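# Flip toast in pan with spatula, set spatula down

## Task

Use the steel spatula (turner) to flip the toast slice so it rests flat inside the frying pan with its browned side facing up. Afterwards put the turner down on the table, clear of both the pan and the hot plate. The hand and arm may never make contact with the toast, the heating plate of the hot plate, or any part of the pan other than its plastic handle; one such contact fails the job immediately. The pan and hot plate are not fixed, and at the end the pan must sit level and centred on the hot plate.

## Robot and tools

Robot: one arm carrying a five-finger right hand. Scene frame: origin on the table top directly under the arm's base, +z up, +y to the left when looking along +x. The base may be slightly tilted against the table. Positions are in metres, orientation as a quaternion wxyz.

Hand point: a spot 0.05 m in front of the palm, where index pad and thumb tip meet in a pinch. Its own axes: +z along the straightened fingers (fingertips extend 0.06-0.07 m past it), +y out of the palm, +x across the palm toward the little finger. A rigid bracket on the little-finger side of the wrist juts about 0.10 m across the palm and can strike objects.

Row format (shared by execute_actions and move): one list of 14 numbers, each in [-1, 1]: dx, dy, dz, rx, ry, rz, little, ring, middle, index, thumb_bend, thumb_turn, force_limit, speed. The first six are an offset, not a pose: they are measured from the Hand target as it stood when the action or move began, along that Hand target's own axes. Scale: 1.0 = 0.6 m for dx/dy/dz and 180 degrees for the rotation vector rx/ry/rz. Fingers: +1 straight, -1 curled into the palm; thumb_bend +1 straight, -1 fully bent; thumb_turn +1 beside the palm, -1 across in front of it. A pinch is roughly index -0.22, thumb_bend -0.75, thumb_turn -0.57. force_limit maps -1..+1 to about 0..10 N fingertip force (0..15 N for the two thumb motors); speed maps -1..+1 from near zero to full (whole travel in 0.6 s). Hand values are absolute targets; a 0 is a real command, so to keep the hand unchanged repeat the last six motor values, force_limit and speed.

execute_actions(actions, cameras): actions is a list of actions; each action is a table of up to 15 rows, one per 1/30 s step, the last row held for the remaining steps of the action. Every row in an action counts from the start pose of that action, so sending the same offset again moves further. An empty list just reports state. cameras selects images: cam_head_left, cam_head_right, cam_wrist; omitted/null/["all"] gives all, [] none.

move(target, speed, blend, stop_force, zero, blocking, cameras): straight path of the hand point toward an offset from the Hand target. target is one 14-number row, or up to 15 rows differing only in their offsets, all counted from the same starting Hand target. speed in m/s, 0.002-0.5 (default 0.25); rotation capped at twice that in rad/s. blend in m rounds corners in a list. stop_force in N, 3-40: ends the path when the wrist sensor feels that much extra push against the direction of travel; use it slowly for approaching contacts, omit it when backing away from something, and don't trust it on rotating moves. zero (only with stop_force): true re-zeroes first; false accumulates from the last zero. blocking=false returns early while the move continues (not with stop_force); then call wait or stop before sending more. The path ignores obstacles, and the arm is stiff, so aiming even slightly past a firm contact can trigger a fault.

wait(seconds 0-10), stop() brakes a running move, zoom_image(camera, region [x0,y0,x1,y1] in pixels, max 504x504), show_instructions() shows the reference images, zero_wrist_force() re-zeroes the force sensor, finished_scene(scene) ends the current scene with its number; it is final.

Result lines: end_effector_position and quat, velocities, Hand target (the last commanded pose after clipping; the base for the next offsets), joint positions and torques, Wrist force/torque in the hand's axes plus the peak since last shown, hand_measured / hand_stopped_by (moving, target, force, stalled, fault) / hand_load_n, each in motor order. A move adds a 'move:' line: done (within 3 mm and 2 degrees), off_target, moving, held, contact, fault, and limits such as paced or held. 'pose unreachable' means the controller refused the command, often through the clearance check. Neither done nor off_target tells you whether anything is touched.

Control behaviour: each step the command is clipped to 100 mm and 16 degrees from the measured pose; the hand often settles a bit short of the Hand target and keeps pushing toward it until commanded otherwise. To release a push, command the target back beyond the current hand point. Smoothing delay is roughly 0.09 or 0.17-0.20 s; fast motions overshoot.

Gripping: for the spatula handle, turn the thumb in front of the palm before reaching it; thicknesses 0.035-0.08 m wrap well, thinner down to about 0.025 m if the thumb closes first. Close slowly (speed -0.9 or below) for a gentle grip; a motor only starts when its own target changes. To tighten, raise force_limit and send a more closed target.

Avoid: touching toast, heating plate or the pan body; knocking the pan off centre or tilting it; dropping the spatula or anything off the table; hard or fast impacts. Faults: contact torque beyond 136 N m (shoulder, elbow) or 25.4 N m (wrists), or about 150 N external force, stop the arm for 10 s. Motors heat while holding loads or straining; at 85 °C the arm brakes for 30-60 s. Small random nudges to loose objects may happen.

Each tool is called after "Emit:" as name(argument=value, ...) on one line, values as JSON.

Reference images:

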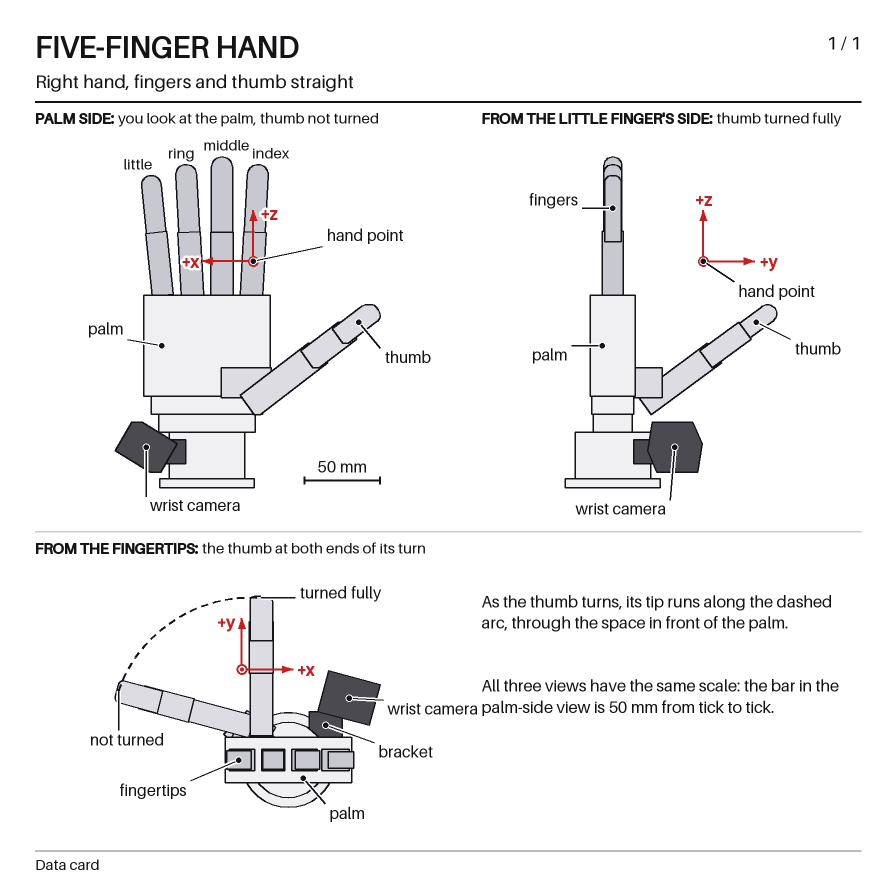

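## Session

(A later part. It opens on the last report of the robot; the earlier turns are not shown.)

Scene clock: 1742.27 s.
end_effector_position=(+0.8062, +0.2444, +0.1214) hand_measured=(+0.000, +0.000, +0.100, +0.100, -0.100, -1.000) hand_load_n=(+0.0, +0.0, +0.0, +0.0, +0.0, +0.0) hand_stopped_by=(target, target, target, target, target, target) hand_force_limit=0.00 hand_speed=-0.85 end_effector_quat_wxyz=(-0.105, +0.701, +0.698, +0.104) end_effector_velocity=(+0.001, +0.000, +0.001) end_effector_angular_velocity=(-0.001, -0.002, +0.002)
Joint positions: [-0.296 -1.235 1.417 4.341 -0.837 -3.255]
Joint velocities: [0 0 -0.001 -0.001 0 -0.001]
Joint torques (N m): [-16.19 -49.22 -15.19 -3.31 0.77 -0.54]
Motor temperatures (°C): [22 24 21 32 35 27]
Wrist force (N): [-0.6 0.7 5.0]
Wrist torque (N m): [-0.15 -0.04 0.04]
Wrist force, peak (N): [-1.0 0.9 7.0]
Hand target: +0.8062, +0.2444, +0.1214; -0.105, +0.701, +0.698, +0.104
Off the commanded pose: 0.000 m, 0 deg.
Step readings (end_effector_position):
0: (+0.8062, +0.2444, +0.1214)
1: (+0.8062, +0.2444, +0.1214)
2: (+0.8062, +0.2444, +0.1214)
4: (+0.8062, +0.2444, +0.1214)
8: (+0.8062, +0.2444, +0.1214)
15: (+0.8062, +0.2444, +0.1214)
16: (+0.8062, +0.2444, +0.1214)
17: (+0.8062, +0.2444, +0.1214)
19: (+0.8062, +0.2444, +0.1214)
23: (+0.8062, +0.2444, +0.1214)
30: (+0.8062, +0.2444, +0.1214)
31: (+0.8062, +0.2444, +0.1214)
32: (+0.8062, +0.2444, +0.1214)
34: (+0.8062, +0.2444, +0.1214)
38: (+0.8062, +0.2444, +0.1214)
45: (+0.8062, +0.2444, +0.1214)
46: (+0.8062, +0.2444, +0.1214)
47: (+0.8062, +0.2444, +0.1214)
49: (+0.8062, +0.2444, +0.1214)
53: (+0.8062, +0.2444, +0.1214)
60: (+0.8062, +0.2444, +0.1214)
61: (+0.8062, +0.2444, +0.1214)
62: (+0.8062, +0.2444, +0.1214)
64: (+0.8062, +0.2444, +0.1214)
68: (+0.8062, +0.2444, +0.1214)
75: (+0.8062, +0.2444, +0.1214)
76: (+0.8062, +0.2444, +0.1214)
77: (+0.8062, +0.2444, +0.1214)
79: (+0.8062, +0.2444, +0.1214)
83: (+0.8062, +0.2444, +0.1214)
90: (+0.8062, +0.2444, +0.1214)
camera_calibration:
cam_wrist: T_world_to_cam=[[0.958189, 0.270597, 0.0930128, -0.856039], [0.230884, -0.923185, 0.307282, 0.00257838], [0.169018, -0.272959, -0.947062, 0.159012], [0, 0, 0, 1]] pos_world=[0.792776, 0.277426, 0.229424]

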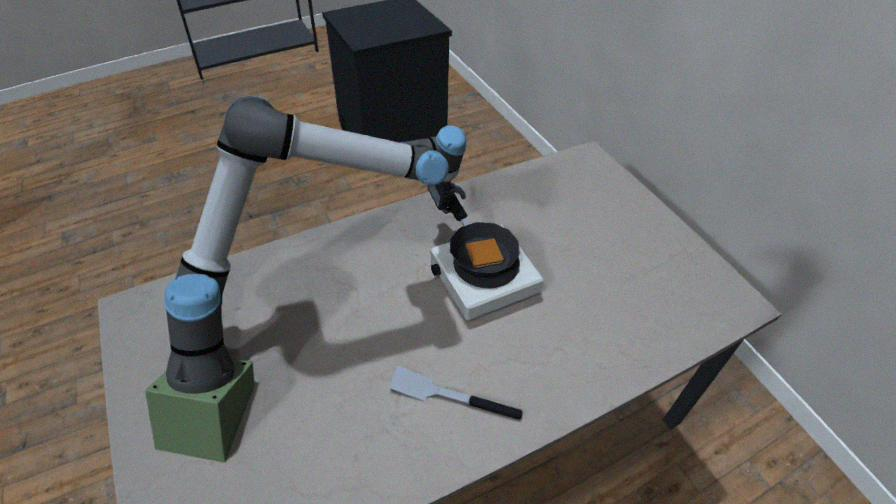

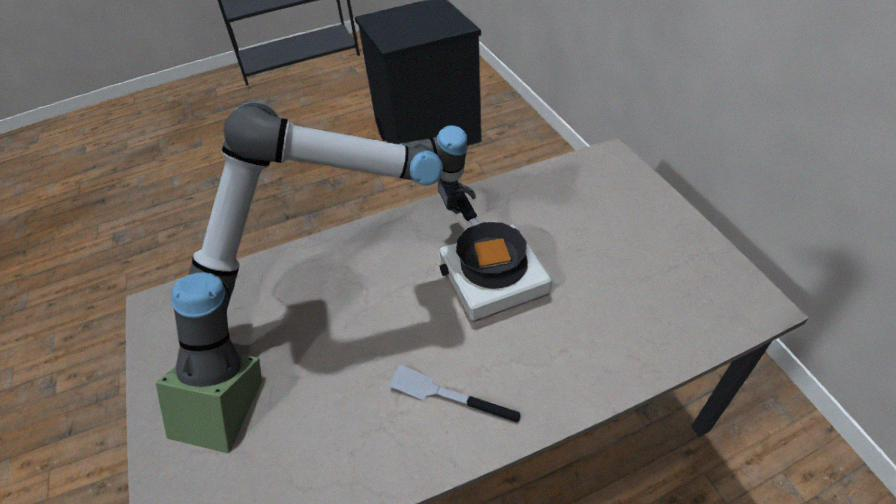

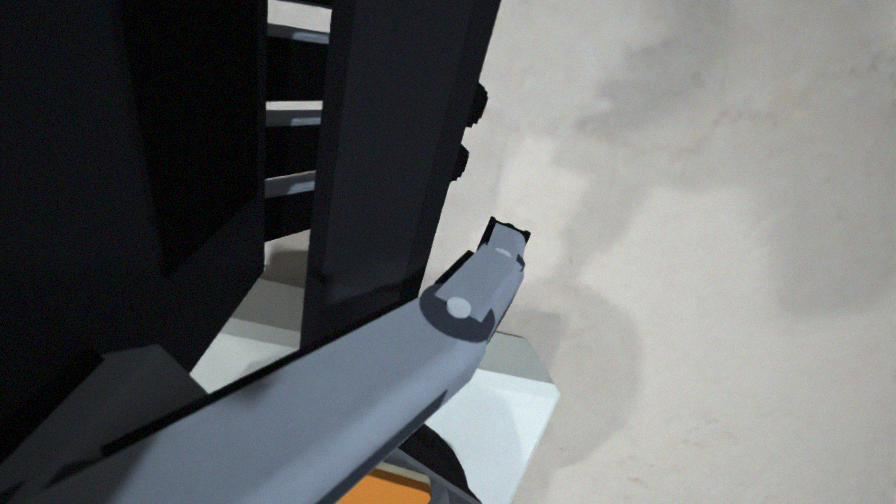

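Emit:
execute_actions(actions=[[[0,0,0,0,0,0,1,1,1,1,1,-1,0,-0.5]],[[0,0,0,0,0,0,1,1,1,1,1,-1,0,-0.5]],[[0,0,0,0,0,0,1,1,1,1,1,-1,0,-0.5]]], cameras=[])

Emit:
move(target=[0.067,0.006,-0.221,0,0,0,1,1,1,1,1,-1,0,-0.5], speed=0.1)

Emit:
zoom_image(camera="cam_head_right", region=[420, 180, 570, 330])

Emit:
zoom_image(camera="cam_wrist", region=[220, 0, 700, 500])

Scene clock: 1759.67 s.
end_effector_position=(+0.8062, +0.2444, +0.1214) hand_measured=(+1.000, +1.000, +1.000, +1.000, +1.000, -1.000) hand_load_n=(+0.0, +0.0, +0.0, +0.0, +0.0, +0.0) hand_stopped_by=(target, target, target, target, target, target) hand_force_limit=0.00 hand_speed=-0.50 end_effector_quat_wxyz=(-0.105, +0.701, +0.698, +0.104) end_effector_velocity=(+0.000, +0.000, +0.000) end_effector_angular_velocity=(-0.001, -0.001, +0.000)
Joint positions: [-0.296 -1.235 1.417 4.341 -0.837 -3.255]
Joint velocities: [0 0 0 -0.001 -0.001 0]
Joint torques (N m): [-16.71 -48.13 -15.52 -3.35 0.42 -0.21]
Motor temperatures (°C): [22 24 21 32 35 27]
Wrist force (N): [-0.6 0.5 5.0]
Wrist torque (N m): [-0.19 -0.03 0.02]
Wrist force, peak (N): [-0.7 0.9 5.2]
Hand target: +0.8062, +0.2444, +0.1214; -0.105, +0.701, +0.698, +0.104
Off the commanded pose: 0.000 m, 0 deg.
Step readings (end_effector_position):
0: (+0.8062, +0.2444, +0.1214)
1: (+0.8062, +0.2444, +0.1214)
2: (+0.8062, +0.2444, +0.1214)
4: (+0.8062, +0.2444, +0.1214)
8: (+0.8062, +0.2444, +0.1214)
15: (+0.8062, +0.2444, +0.1214)
16: (+0.8062, +0.2444, +0.1214)
17: (+0.8062, +0.2444, +0.1214)
19: (+0.8062, +0.2444, +0.1214)
23: (+0.8062, +0.2444, +0.1214)
30: (+0.8062, +0.2444, +0.1214)
31: (+0.8062, +0.2444, +0.1214)
32: (+0.8062, +0.2444, +0.1214)
34: (+0.8062, +0.2444, +0.1214)
38: (+0.8062, +0.2444, +0.1214)
45: (+0.8062, +0.2444, +0.1214)
No camera images: "cameras" was empty.

Scene clock: 1761.50 s.
end_effector_position=(+0.8099, +0.2442, +0.2601) hand_measured=(+1.000, +1.000, +1.000, +1.000, +1.000, -1.000) hand_load_n=(+0.0, +0.0, -0.5, +0.0, +0.0, +0.0) hand_stopped_by=(target, target, target, target, target, target) hand_force_limit=0.00 hand_speed=-0.50 end_effector_quat_wxyz=(-0.105, +0.701, +0.698, +0.104) end_effector_velocity=(+0.000, +0.000, +0.000) end_effector_angular_velocity=(-0.001, +0.000, -0.001)
Joint positions: [-0.395 -1.332 1.207 4.738 -0.823 -3.388]
Joint velocities: [0 0 0 0 -0.001 0.001]
Joint torques (N m): [-6.45 -25.82 -22.23 -1.68 -0.23 2.22]
Motor temperatures (°C): [22 24 21 32 35 27]
Wrist force (N): [-0.5 1.1 4.8]
Wrist torque (N m): [-0.11 -0.05 0.07]
Wrist force, peak (N): [-0.7 0.7 6.1]
Hand target: +0.8098, +0.2442, +0.2600; -0.105, +0.701, +0.698, +0.104
Off the commanded pose: 0.000 m, 0 deg.
move: done
camera_calibration:
cam_wrist: T_world_to_cam=[[0.958153, 0.270667, 0.0931732, -0.872407], [0.23089, -0.923152, 0.307378, -0.0410916], [0.16921, -0.273002, -0.947015, 0.28945], [0, 0, 0, 1]] pos_world=[0.796409, 0.277219, 0.368029]

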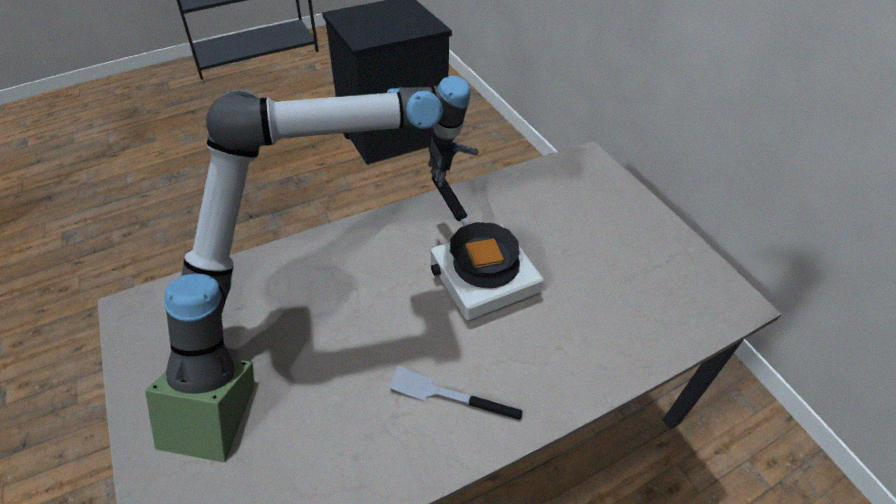

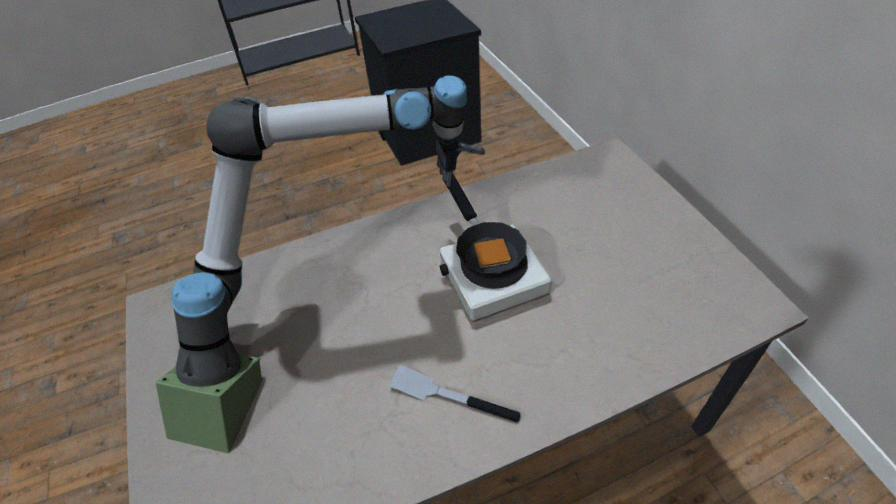

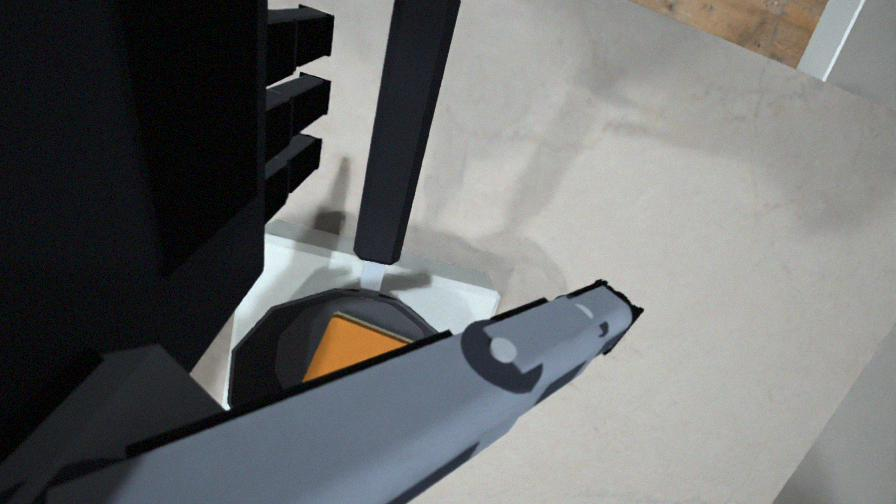

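Scaled by 3.360.

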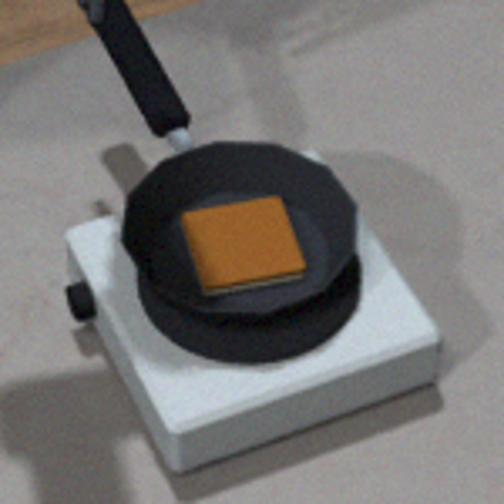

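Scaled by 1.008.

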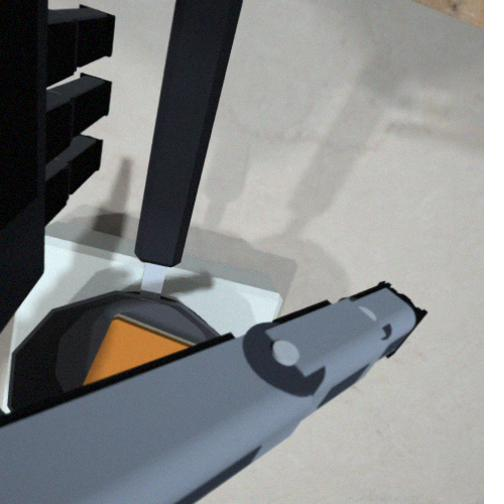

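Emit:
move(target=[-0.03,-0.3,-0.2,0,-0.094,0,1,1,1,1,1,1,0,-0.3], speed=0.2, cameras=["cam_wrist"])

Emit:
zoom_image(camera="cam_wrist", region=[340, 0, 740, 400])

Scene clock: 1766.40 s.
end_effector_position=(+0.6296, +0.1930, +0.3697) hand_measured=(+1.000, +1.000, +1.000, +1.000, +1.000, +1.000) hand_load_n=(+0.0, +0.0, +0.0, +0.0, +0.0, +0.0) hand_stopped_by=(target, target, target, target, target, target) hand_force_limit=0.00 hand_speed=-0.30 end_effector_quat_wxyz=(-0.001, +0.709, +0.705, +0.000) end_effector_velocity=(+0.000, +0.000, -0.001) end_effector_angular_velocity=(+0.001, +0.001, +0.000)
Joint positions: [-0.555 -1.805 1.524 4.895 -1.089 -3.521]
Joint velocities: [0 0.001 0.002 -0.001 0 0]
Joint torques (N m): [-11.88 -25.69 -12.85 -0.21 -0.97 -0.67]
Motor temperatures (°C): [22 24 21 32 35 27]
Wrist force (N): [0.7 1.1 5.0]
Wrist torque (N m): [-0.12 -0.15 0.11]
Wrist force, peak (N): [-0.9 2.5 5.8]
Hand target: +0.6296, +0.1930, +0.3697; -0.001, +0.709, +0.705, +0.000
Off the commanded pose: 0.000 m, 0 deg.
move: done
camera_calibration:
cam_wrist: T_world_to_cam=[[0.958127, 0.286216, 0.00850007, -0.667781], [0.23208, -0.793607, 0.56243, -0.200484], [0.167722, -0.536907, -0.826801, 0.417226], [0, 0, 0, 1]] pos_world=[0.61637, 0.256036, 0.463398]
Images, in order (width x height): cam_wrist 896x504.

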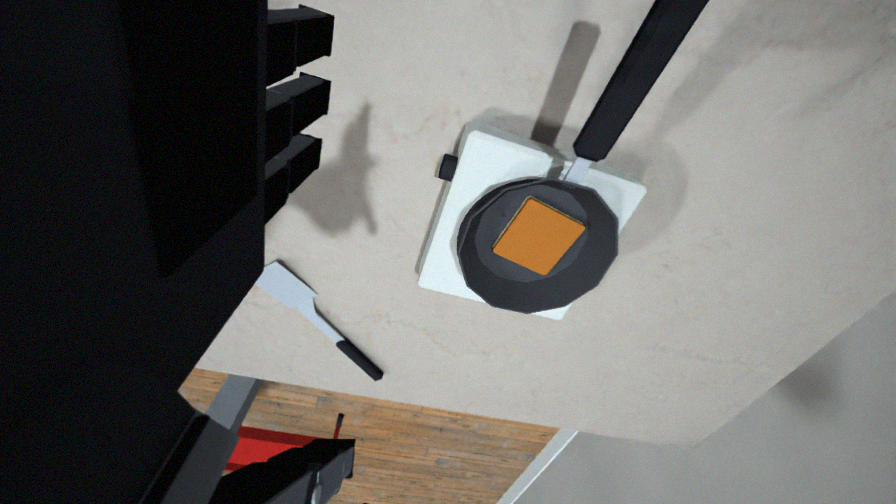

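Scaled by 1.260.

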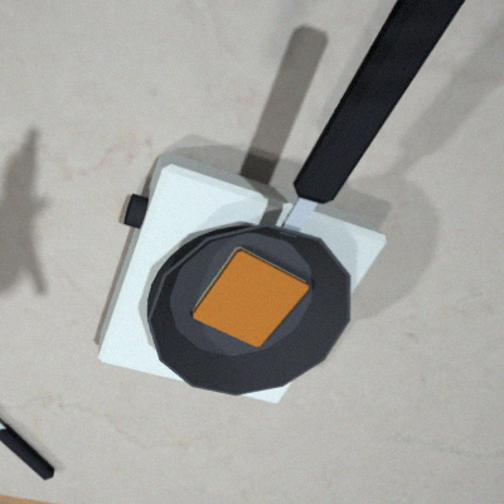

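Emit:
move(target=[0.353,0.37,0.117,0,0.094,0,1,1,1,1,1,-1,0,-0.3], speed=0.2, cameras=["cam_wrist"])

Emit:
zoom_image(camera="cam_wrist", region=[220, 0, 700, 500])

Scene clock: 1780.20 s.
end_effector_position=(+0.8526, +0.4035, +0.2996) hand_measured=(+1.000, +1.000, +1.000, +1.000, +1.000, -1.000) hand_load_n=(+0.0, +0.0, +0.0, +0.0, +0.0, +0.0) hand_stopped_by=(target, target, target, target, target, target) hand_force_limit=0.00 hand_speed=-0.30 end_effector_quat_wxyz=(-0.105, +0.701, +0.698, +0.104) end_effector_velocity=(+0.000, +0.000, +0.000) end_effector_angular_velocity=(+0.000, -0.001, +0.002)
Joint positions: [-0.179 -1.163 0.737 4.849 -0.865 -3.104]
Joint velocities: [0 0 0 -0.001 0 -0.001]
Joint torques (N m): [-9.95 -37.83 -28.04 -4.01 2.01 2.03]
Motor temperatures (°C): [22 24 21 32 35 27]
Wrist force (N): [-0.6 0.9 4.8]
Wrist torque (N m): [-0.14 0.01 0.02]
Wrist force, peak (N): [0.0 1.6 5.6]
Hand target: +0.8526, +0.4035, +0.2996; -0.105, +0.701, +0.697, +0.104
Off the commanded pose: 0.000 m, 0 deg.
move: done
camera_calibration:
cam_wrist: T_world_to_cam=[[0.958171, 0.270621, 0.0931312, -0.960145], [0.23088, -0.923199, 0.307244, 0.0840029], [0.169125, -0.27289, -0.947063, 0.363217], [0, 0, 0, 1]] pos_world=[0.839159, 0.436505, 0.4076]
Images, in order (width x height): cam_wrist 896x504.

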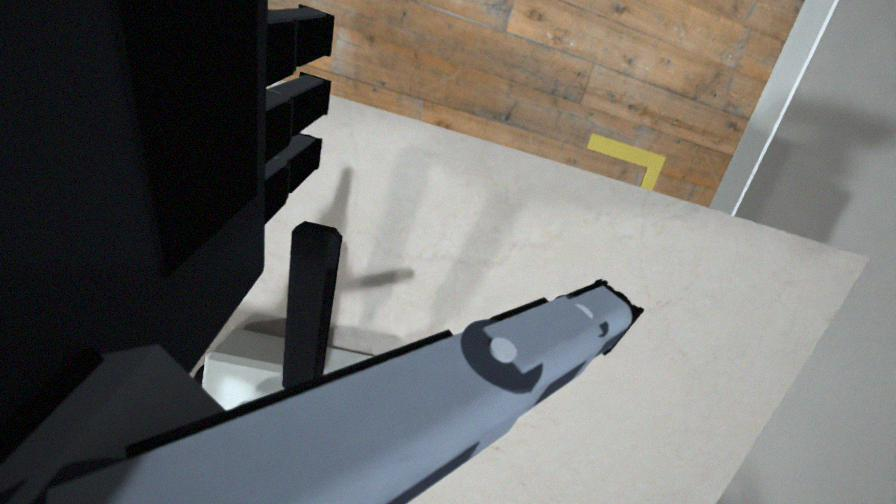

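Scaled by 1.008.

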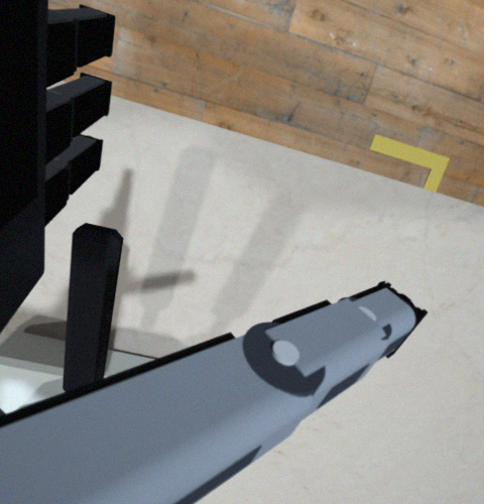

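Emit:
move(target=[-0.083,0,0.271,0,0,0,1,1,1,1,1,-1,0,-0.3], speed=0.08, stop_force=4, cameras=[])

Emit:
move(target=[-0.07,0,-0.021,0,0,0,1,1,1,1,1,-1,0,-0.3], speed=0.012, stop_force=3)

Emit:
zoom_image(camera="cam_head_right", region=[420, 130, 570, 330])

Scene clock: 1787.77 s.
end_effector_position=(+0.8526, +0.4034, +0.1295) hand_measured=(+1.000, +1.000, +1.000, +1.000, +1.000, -1.000) hand_load_n=(+0.0, +0.0, +0.0, +0.0, +0.0, +0.0) hand_stopped_by=(target, target, target, target, target, target) hand_force_limit=0.00 hand_speed=-0.30 end_effector_quat_wxyz=(-0.105, +0.701, +0.697, +0.104) end_effector_velocity=(+0.000, +0.000, +0.000) end_effector_angular_velocity=(+0.001, +0.001, -0.002)
Joint positions: [-0.078 -1.091 1.045 4.39 -0.897 -2.98]
Joint velocities: [0 0 -0.001 0.001 0.001 0.002]
Joint torques (N m): [-18.45 -61.75 -26.95 -3.55 2.01 -2.26]
Motor temperatures (°C): [22 24 21 32 34 27]
Wrist force (N): [-0.1 1.0 4.6]
Wrist torque (N m): [-0.14 -0.09 0.06]
Wrist force, peak (N): [-0.7 1.2 5.3]
Hand target: +0.8526, +0.4034, +0.1295; -0.105, +0.701, +0.697, +0.104
Off the commanded pose: 0.000 m, 0 deg.
move: done
No camera images: "cameras" was empty.

Scene clock: 1792.40 s.
end_effector_position=(+0.8524, +0.3595, +0.1293) hand_measured=(+1.000, +1.000, +1.000, +1.000, +1.000, -1.000) hand_load_n=(+0.0, +0.0, +0.0, +0.0, +0.0, +0.0) hand_stopped_by=(target, target, target, target, target, target) hand_force_limit=0.00 hand_speed=-0.30 end_effector_quat_wxyz=(-0.105, +0.701, +0.697, +0.104) end_effector_velocity=(+0.000, +0.000, +0.000) end_effector_angular_velocity=(+0.001, -0.001, +0.002)
Joint positions: [-0.138 -1.115 1.115 4.39 -0.877 -3.053]
Joint velocities: [0 0 0 -0.001 0.001 -0.001]
Joint torques (N m): [-5.8 -43.13 -27.65 -0.5 -0.68 2.3]
Motor temperatures (°C): [22 24 21 32 34 27]
Wrist force (N): [-0.5 0.9 4.9]
Wrist torque (N m): [-0.11 -0.05 0.01]
Wrist force, peak (N): [1.6 1.0 5.5]
Hand target: +0.8524, +0.3595, +0.1293; -0.105, +0.701, +0.697, +0.104
Off the commanded pose: 0.000 m, 0 deg.
move: done
camera_calibration:
cam_wrist: T_world_to_cam=[[0.95819, 0.270562, 0.0931005, -0.932148], [0.230846, -0.923233, 0.307167, 0.0958312], [0.169061, -0.272832, -0.947091, 0.190013], [0, 0, 0, 1]] pos_world=[0.838929, 0.39252, 0.237307]

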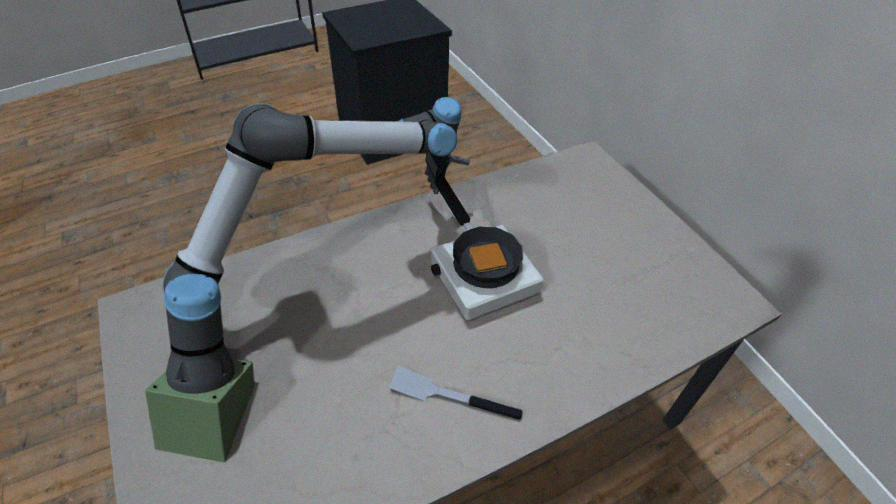

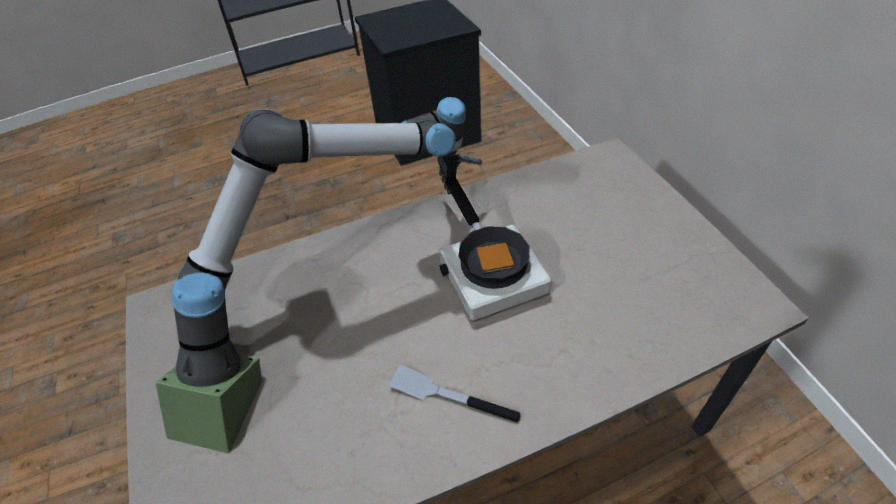

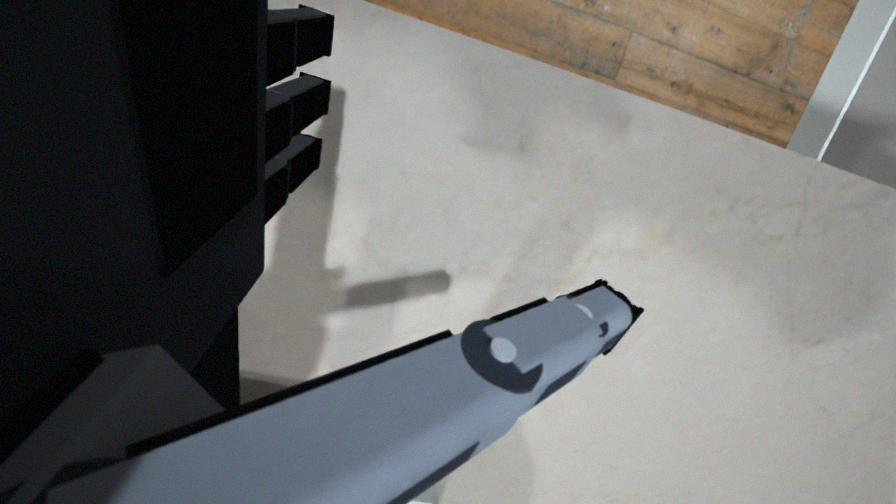

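Scaled by 2.520.

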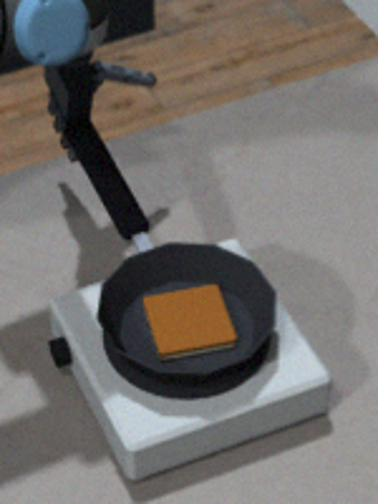

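Emit:
move(target=[[0.05,0,0.015,0,0,0,1,1,1,1,1,-1,0,-0.3],[0.133,0,-0.256,0,0,0,1,1,1,1,1,-1,0,-0.3]], speed=0.15, cameras=[])

Emit:
move(target=[-0.372,-0.372,-0.004,0,-0.094,0,1,1,1,1,1,1,0,-0.3], speed=0.2)

Emit:
zoom_image(camera="cam_wrist", region=[340, 0, 740, 400])

Emit:
zoom_image(camera="cam_head_right", region=[420, 180, 570, 330])

Emit:
zoom_image(camera="cam_head_left", region=[410, 180, 560, 330])

Scene clock: 1799.00 s.
end_effector_position=(+0.8526, +0.3909, +0.2993) hand_measured=(+1.000, +1.000, +1.000, +1.000, +1.000, -1.000) hand_load_n=(+0.0, +0.0, +0.0, +0.0, +0.0, +0.0) hand_stopped_by=(target, target, target, target, target, target) hand_force_limit=0.00 hand_speed=-0.30 end_effector_quat_wxyz=(-0.105, +0.701, +0.697, +0.104) end_effector_velocity=(+0.000, +0.001, +0.001) end_effector_angular_velocity=(+0.000, -0.002, +0.003)
Joint positions: [-0.197 -1.173 0.762 4.849 -0.86 -3.127]
Joint velocities: [0.001 -0.001 -0.001 0 0 -0.002]
Joint torques (N m): [-7.72 -53.22 -26.15 -1.05 -0.65 2.17]
Motor temperatures (°C): [22 24 21 32 34 27]
Wrist force (N): [-0.6 0.5 4.7]
Wrist torque (N m): [-0.21 0.01 0.02]
Wrist force, peak (N): [-0.8 1.2 6.1]
Hand target: +0.8526, +0.3910, +0.2995; -0.105, +0.701, +0.697, +0.104
Off the commanded pose: 0.000 m, 0 deg.
move: done
No camera images: "cameras" was empty.

Scene clock: 1801.27 s.
end_effector_position=(+0.6283, +0.1781, +0.2368) hand_measured=(+1.000, +1.000, +1.000, +1.000, +1.000, +1.000) hand_load_n=(+0.0, +0.0, +0.0, +0.0, -0.5, +0.0) hand_stopped_by=(target, target, target, target, target, target) hand_force_limit=0.00 hand_speed=-0.30 end_effector_quat_wxyz=(-0.001, +0.709, +0.705, +0.000) end_effector_velocity=(+0.000, +0.000, +0.000) end_effector_angular_velocity=(+0.000, +0.000, +0.001)
Joint positions: [-0.434 -1.751 1.816 4.488 -1.104 -3.386]
Joint velocities: [0.001 0 0.001 -0.001 0 0]
Joint torques (N m): [-10.4 -21.5 -14.05 -0.31 -1.01 -0.54]
Motor temperatures (°C): [22 24 21 32 34 27]
Wrist force (N): [1.0 0.8 5.3]
Wrist torque (N m): [-0.17 -0.23 0.14]
Wrist force, peak (N): [0.0 -0.5 5.6]
Hand target: +0.6283, +0.1781, +0.2368; -0.001, +0.709, +0.705, +0.000
Off the commanded pose: 0.000 m, 0 deg.
move: done
camera_calibration:
cam_wrist: T_world_to_cam=[[0.958142, 0.286168, 0.00852501, -0.661131], [0.232055, -0.793712, 0.562291, -0.137214], [0.167676, -0.536776, -0.826895, 0.299572], [0, 0, 0, 1]] pos_world=[0.615068, 0.241089, 0.330505]

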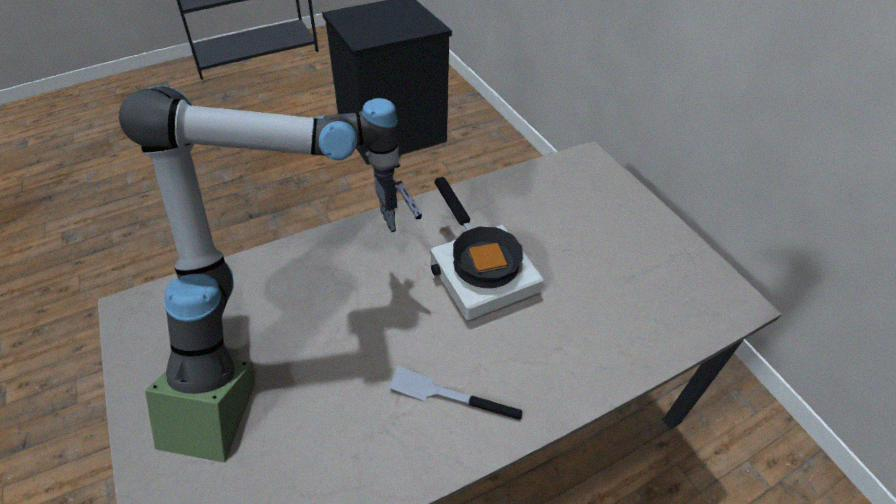

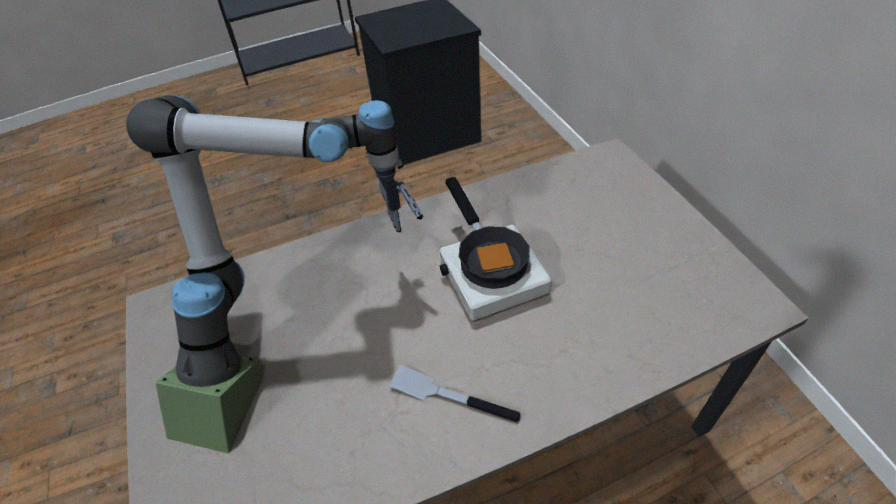

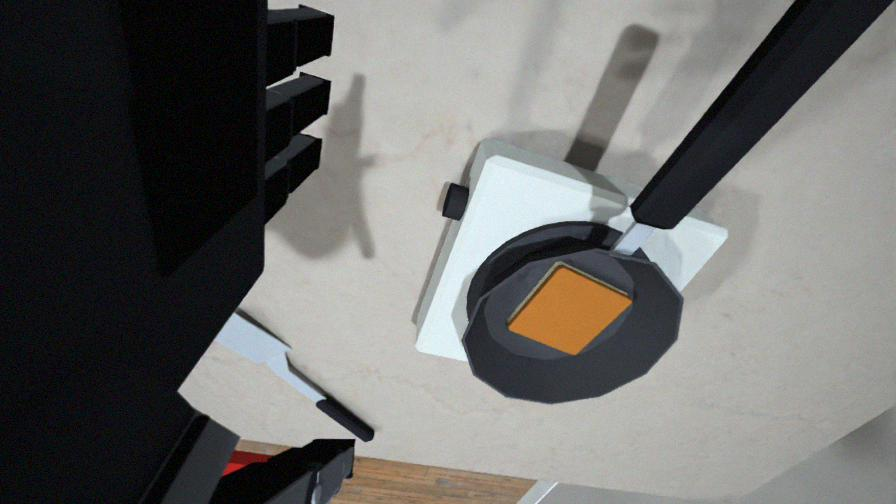

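Scaled by 1.260.

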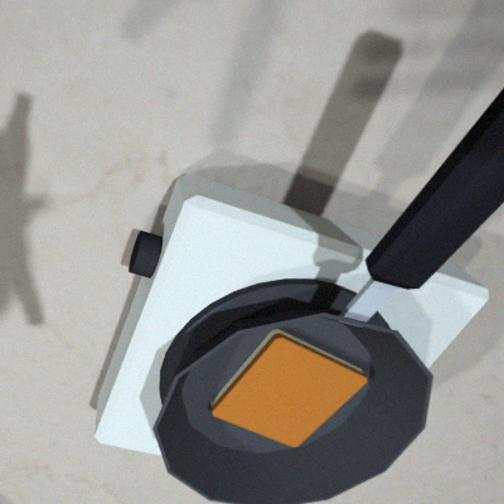

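Scaled by 3.360.

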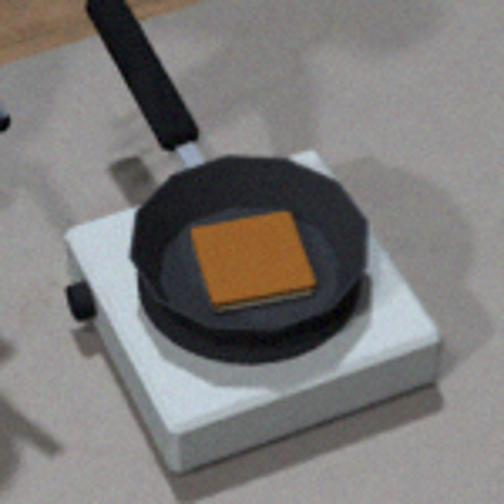

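Scaled by 3.360.

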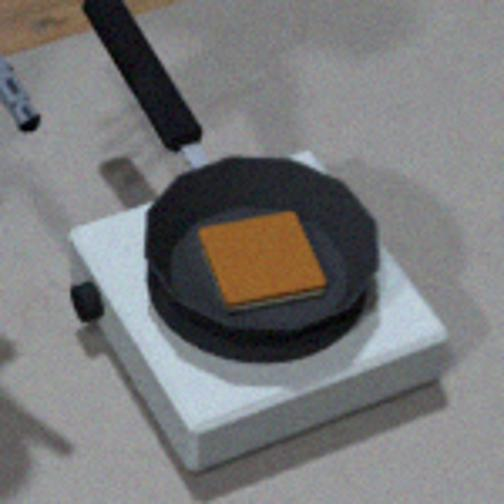

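Emit:
finished_scene(scene=2)

The scene is finished: the task was done.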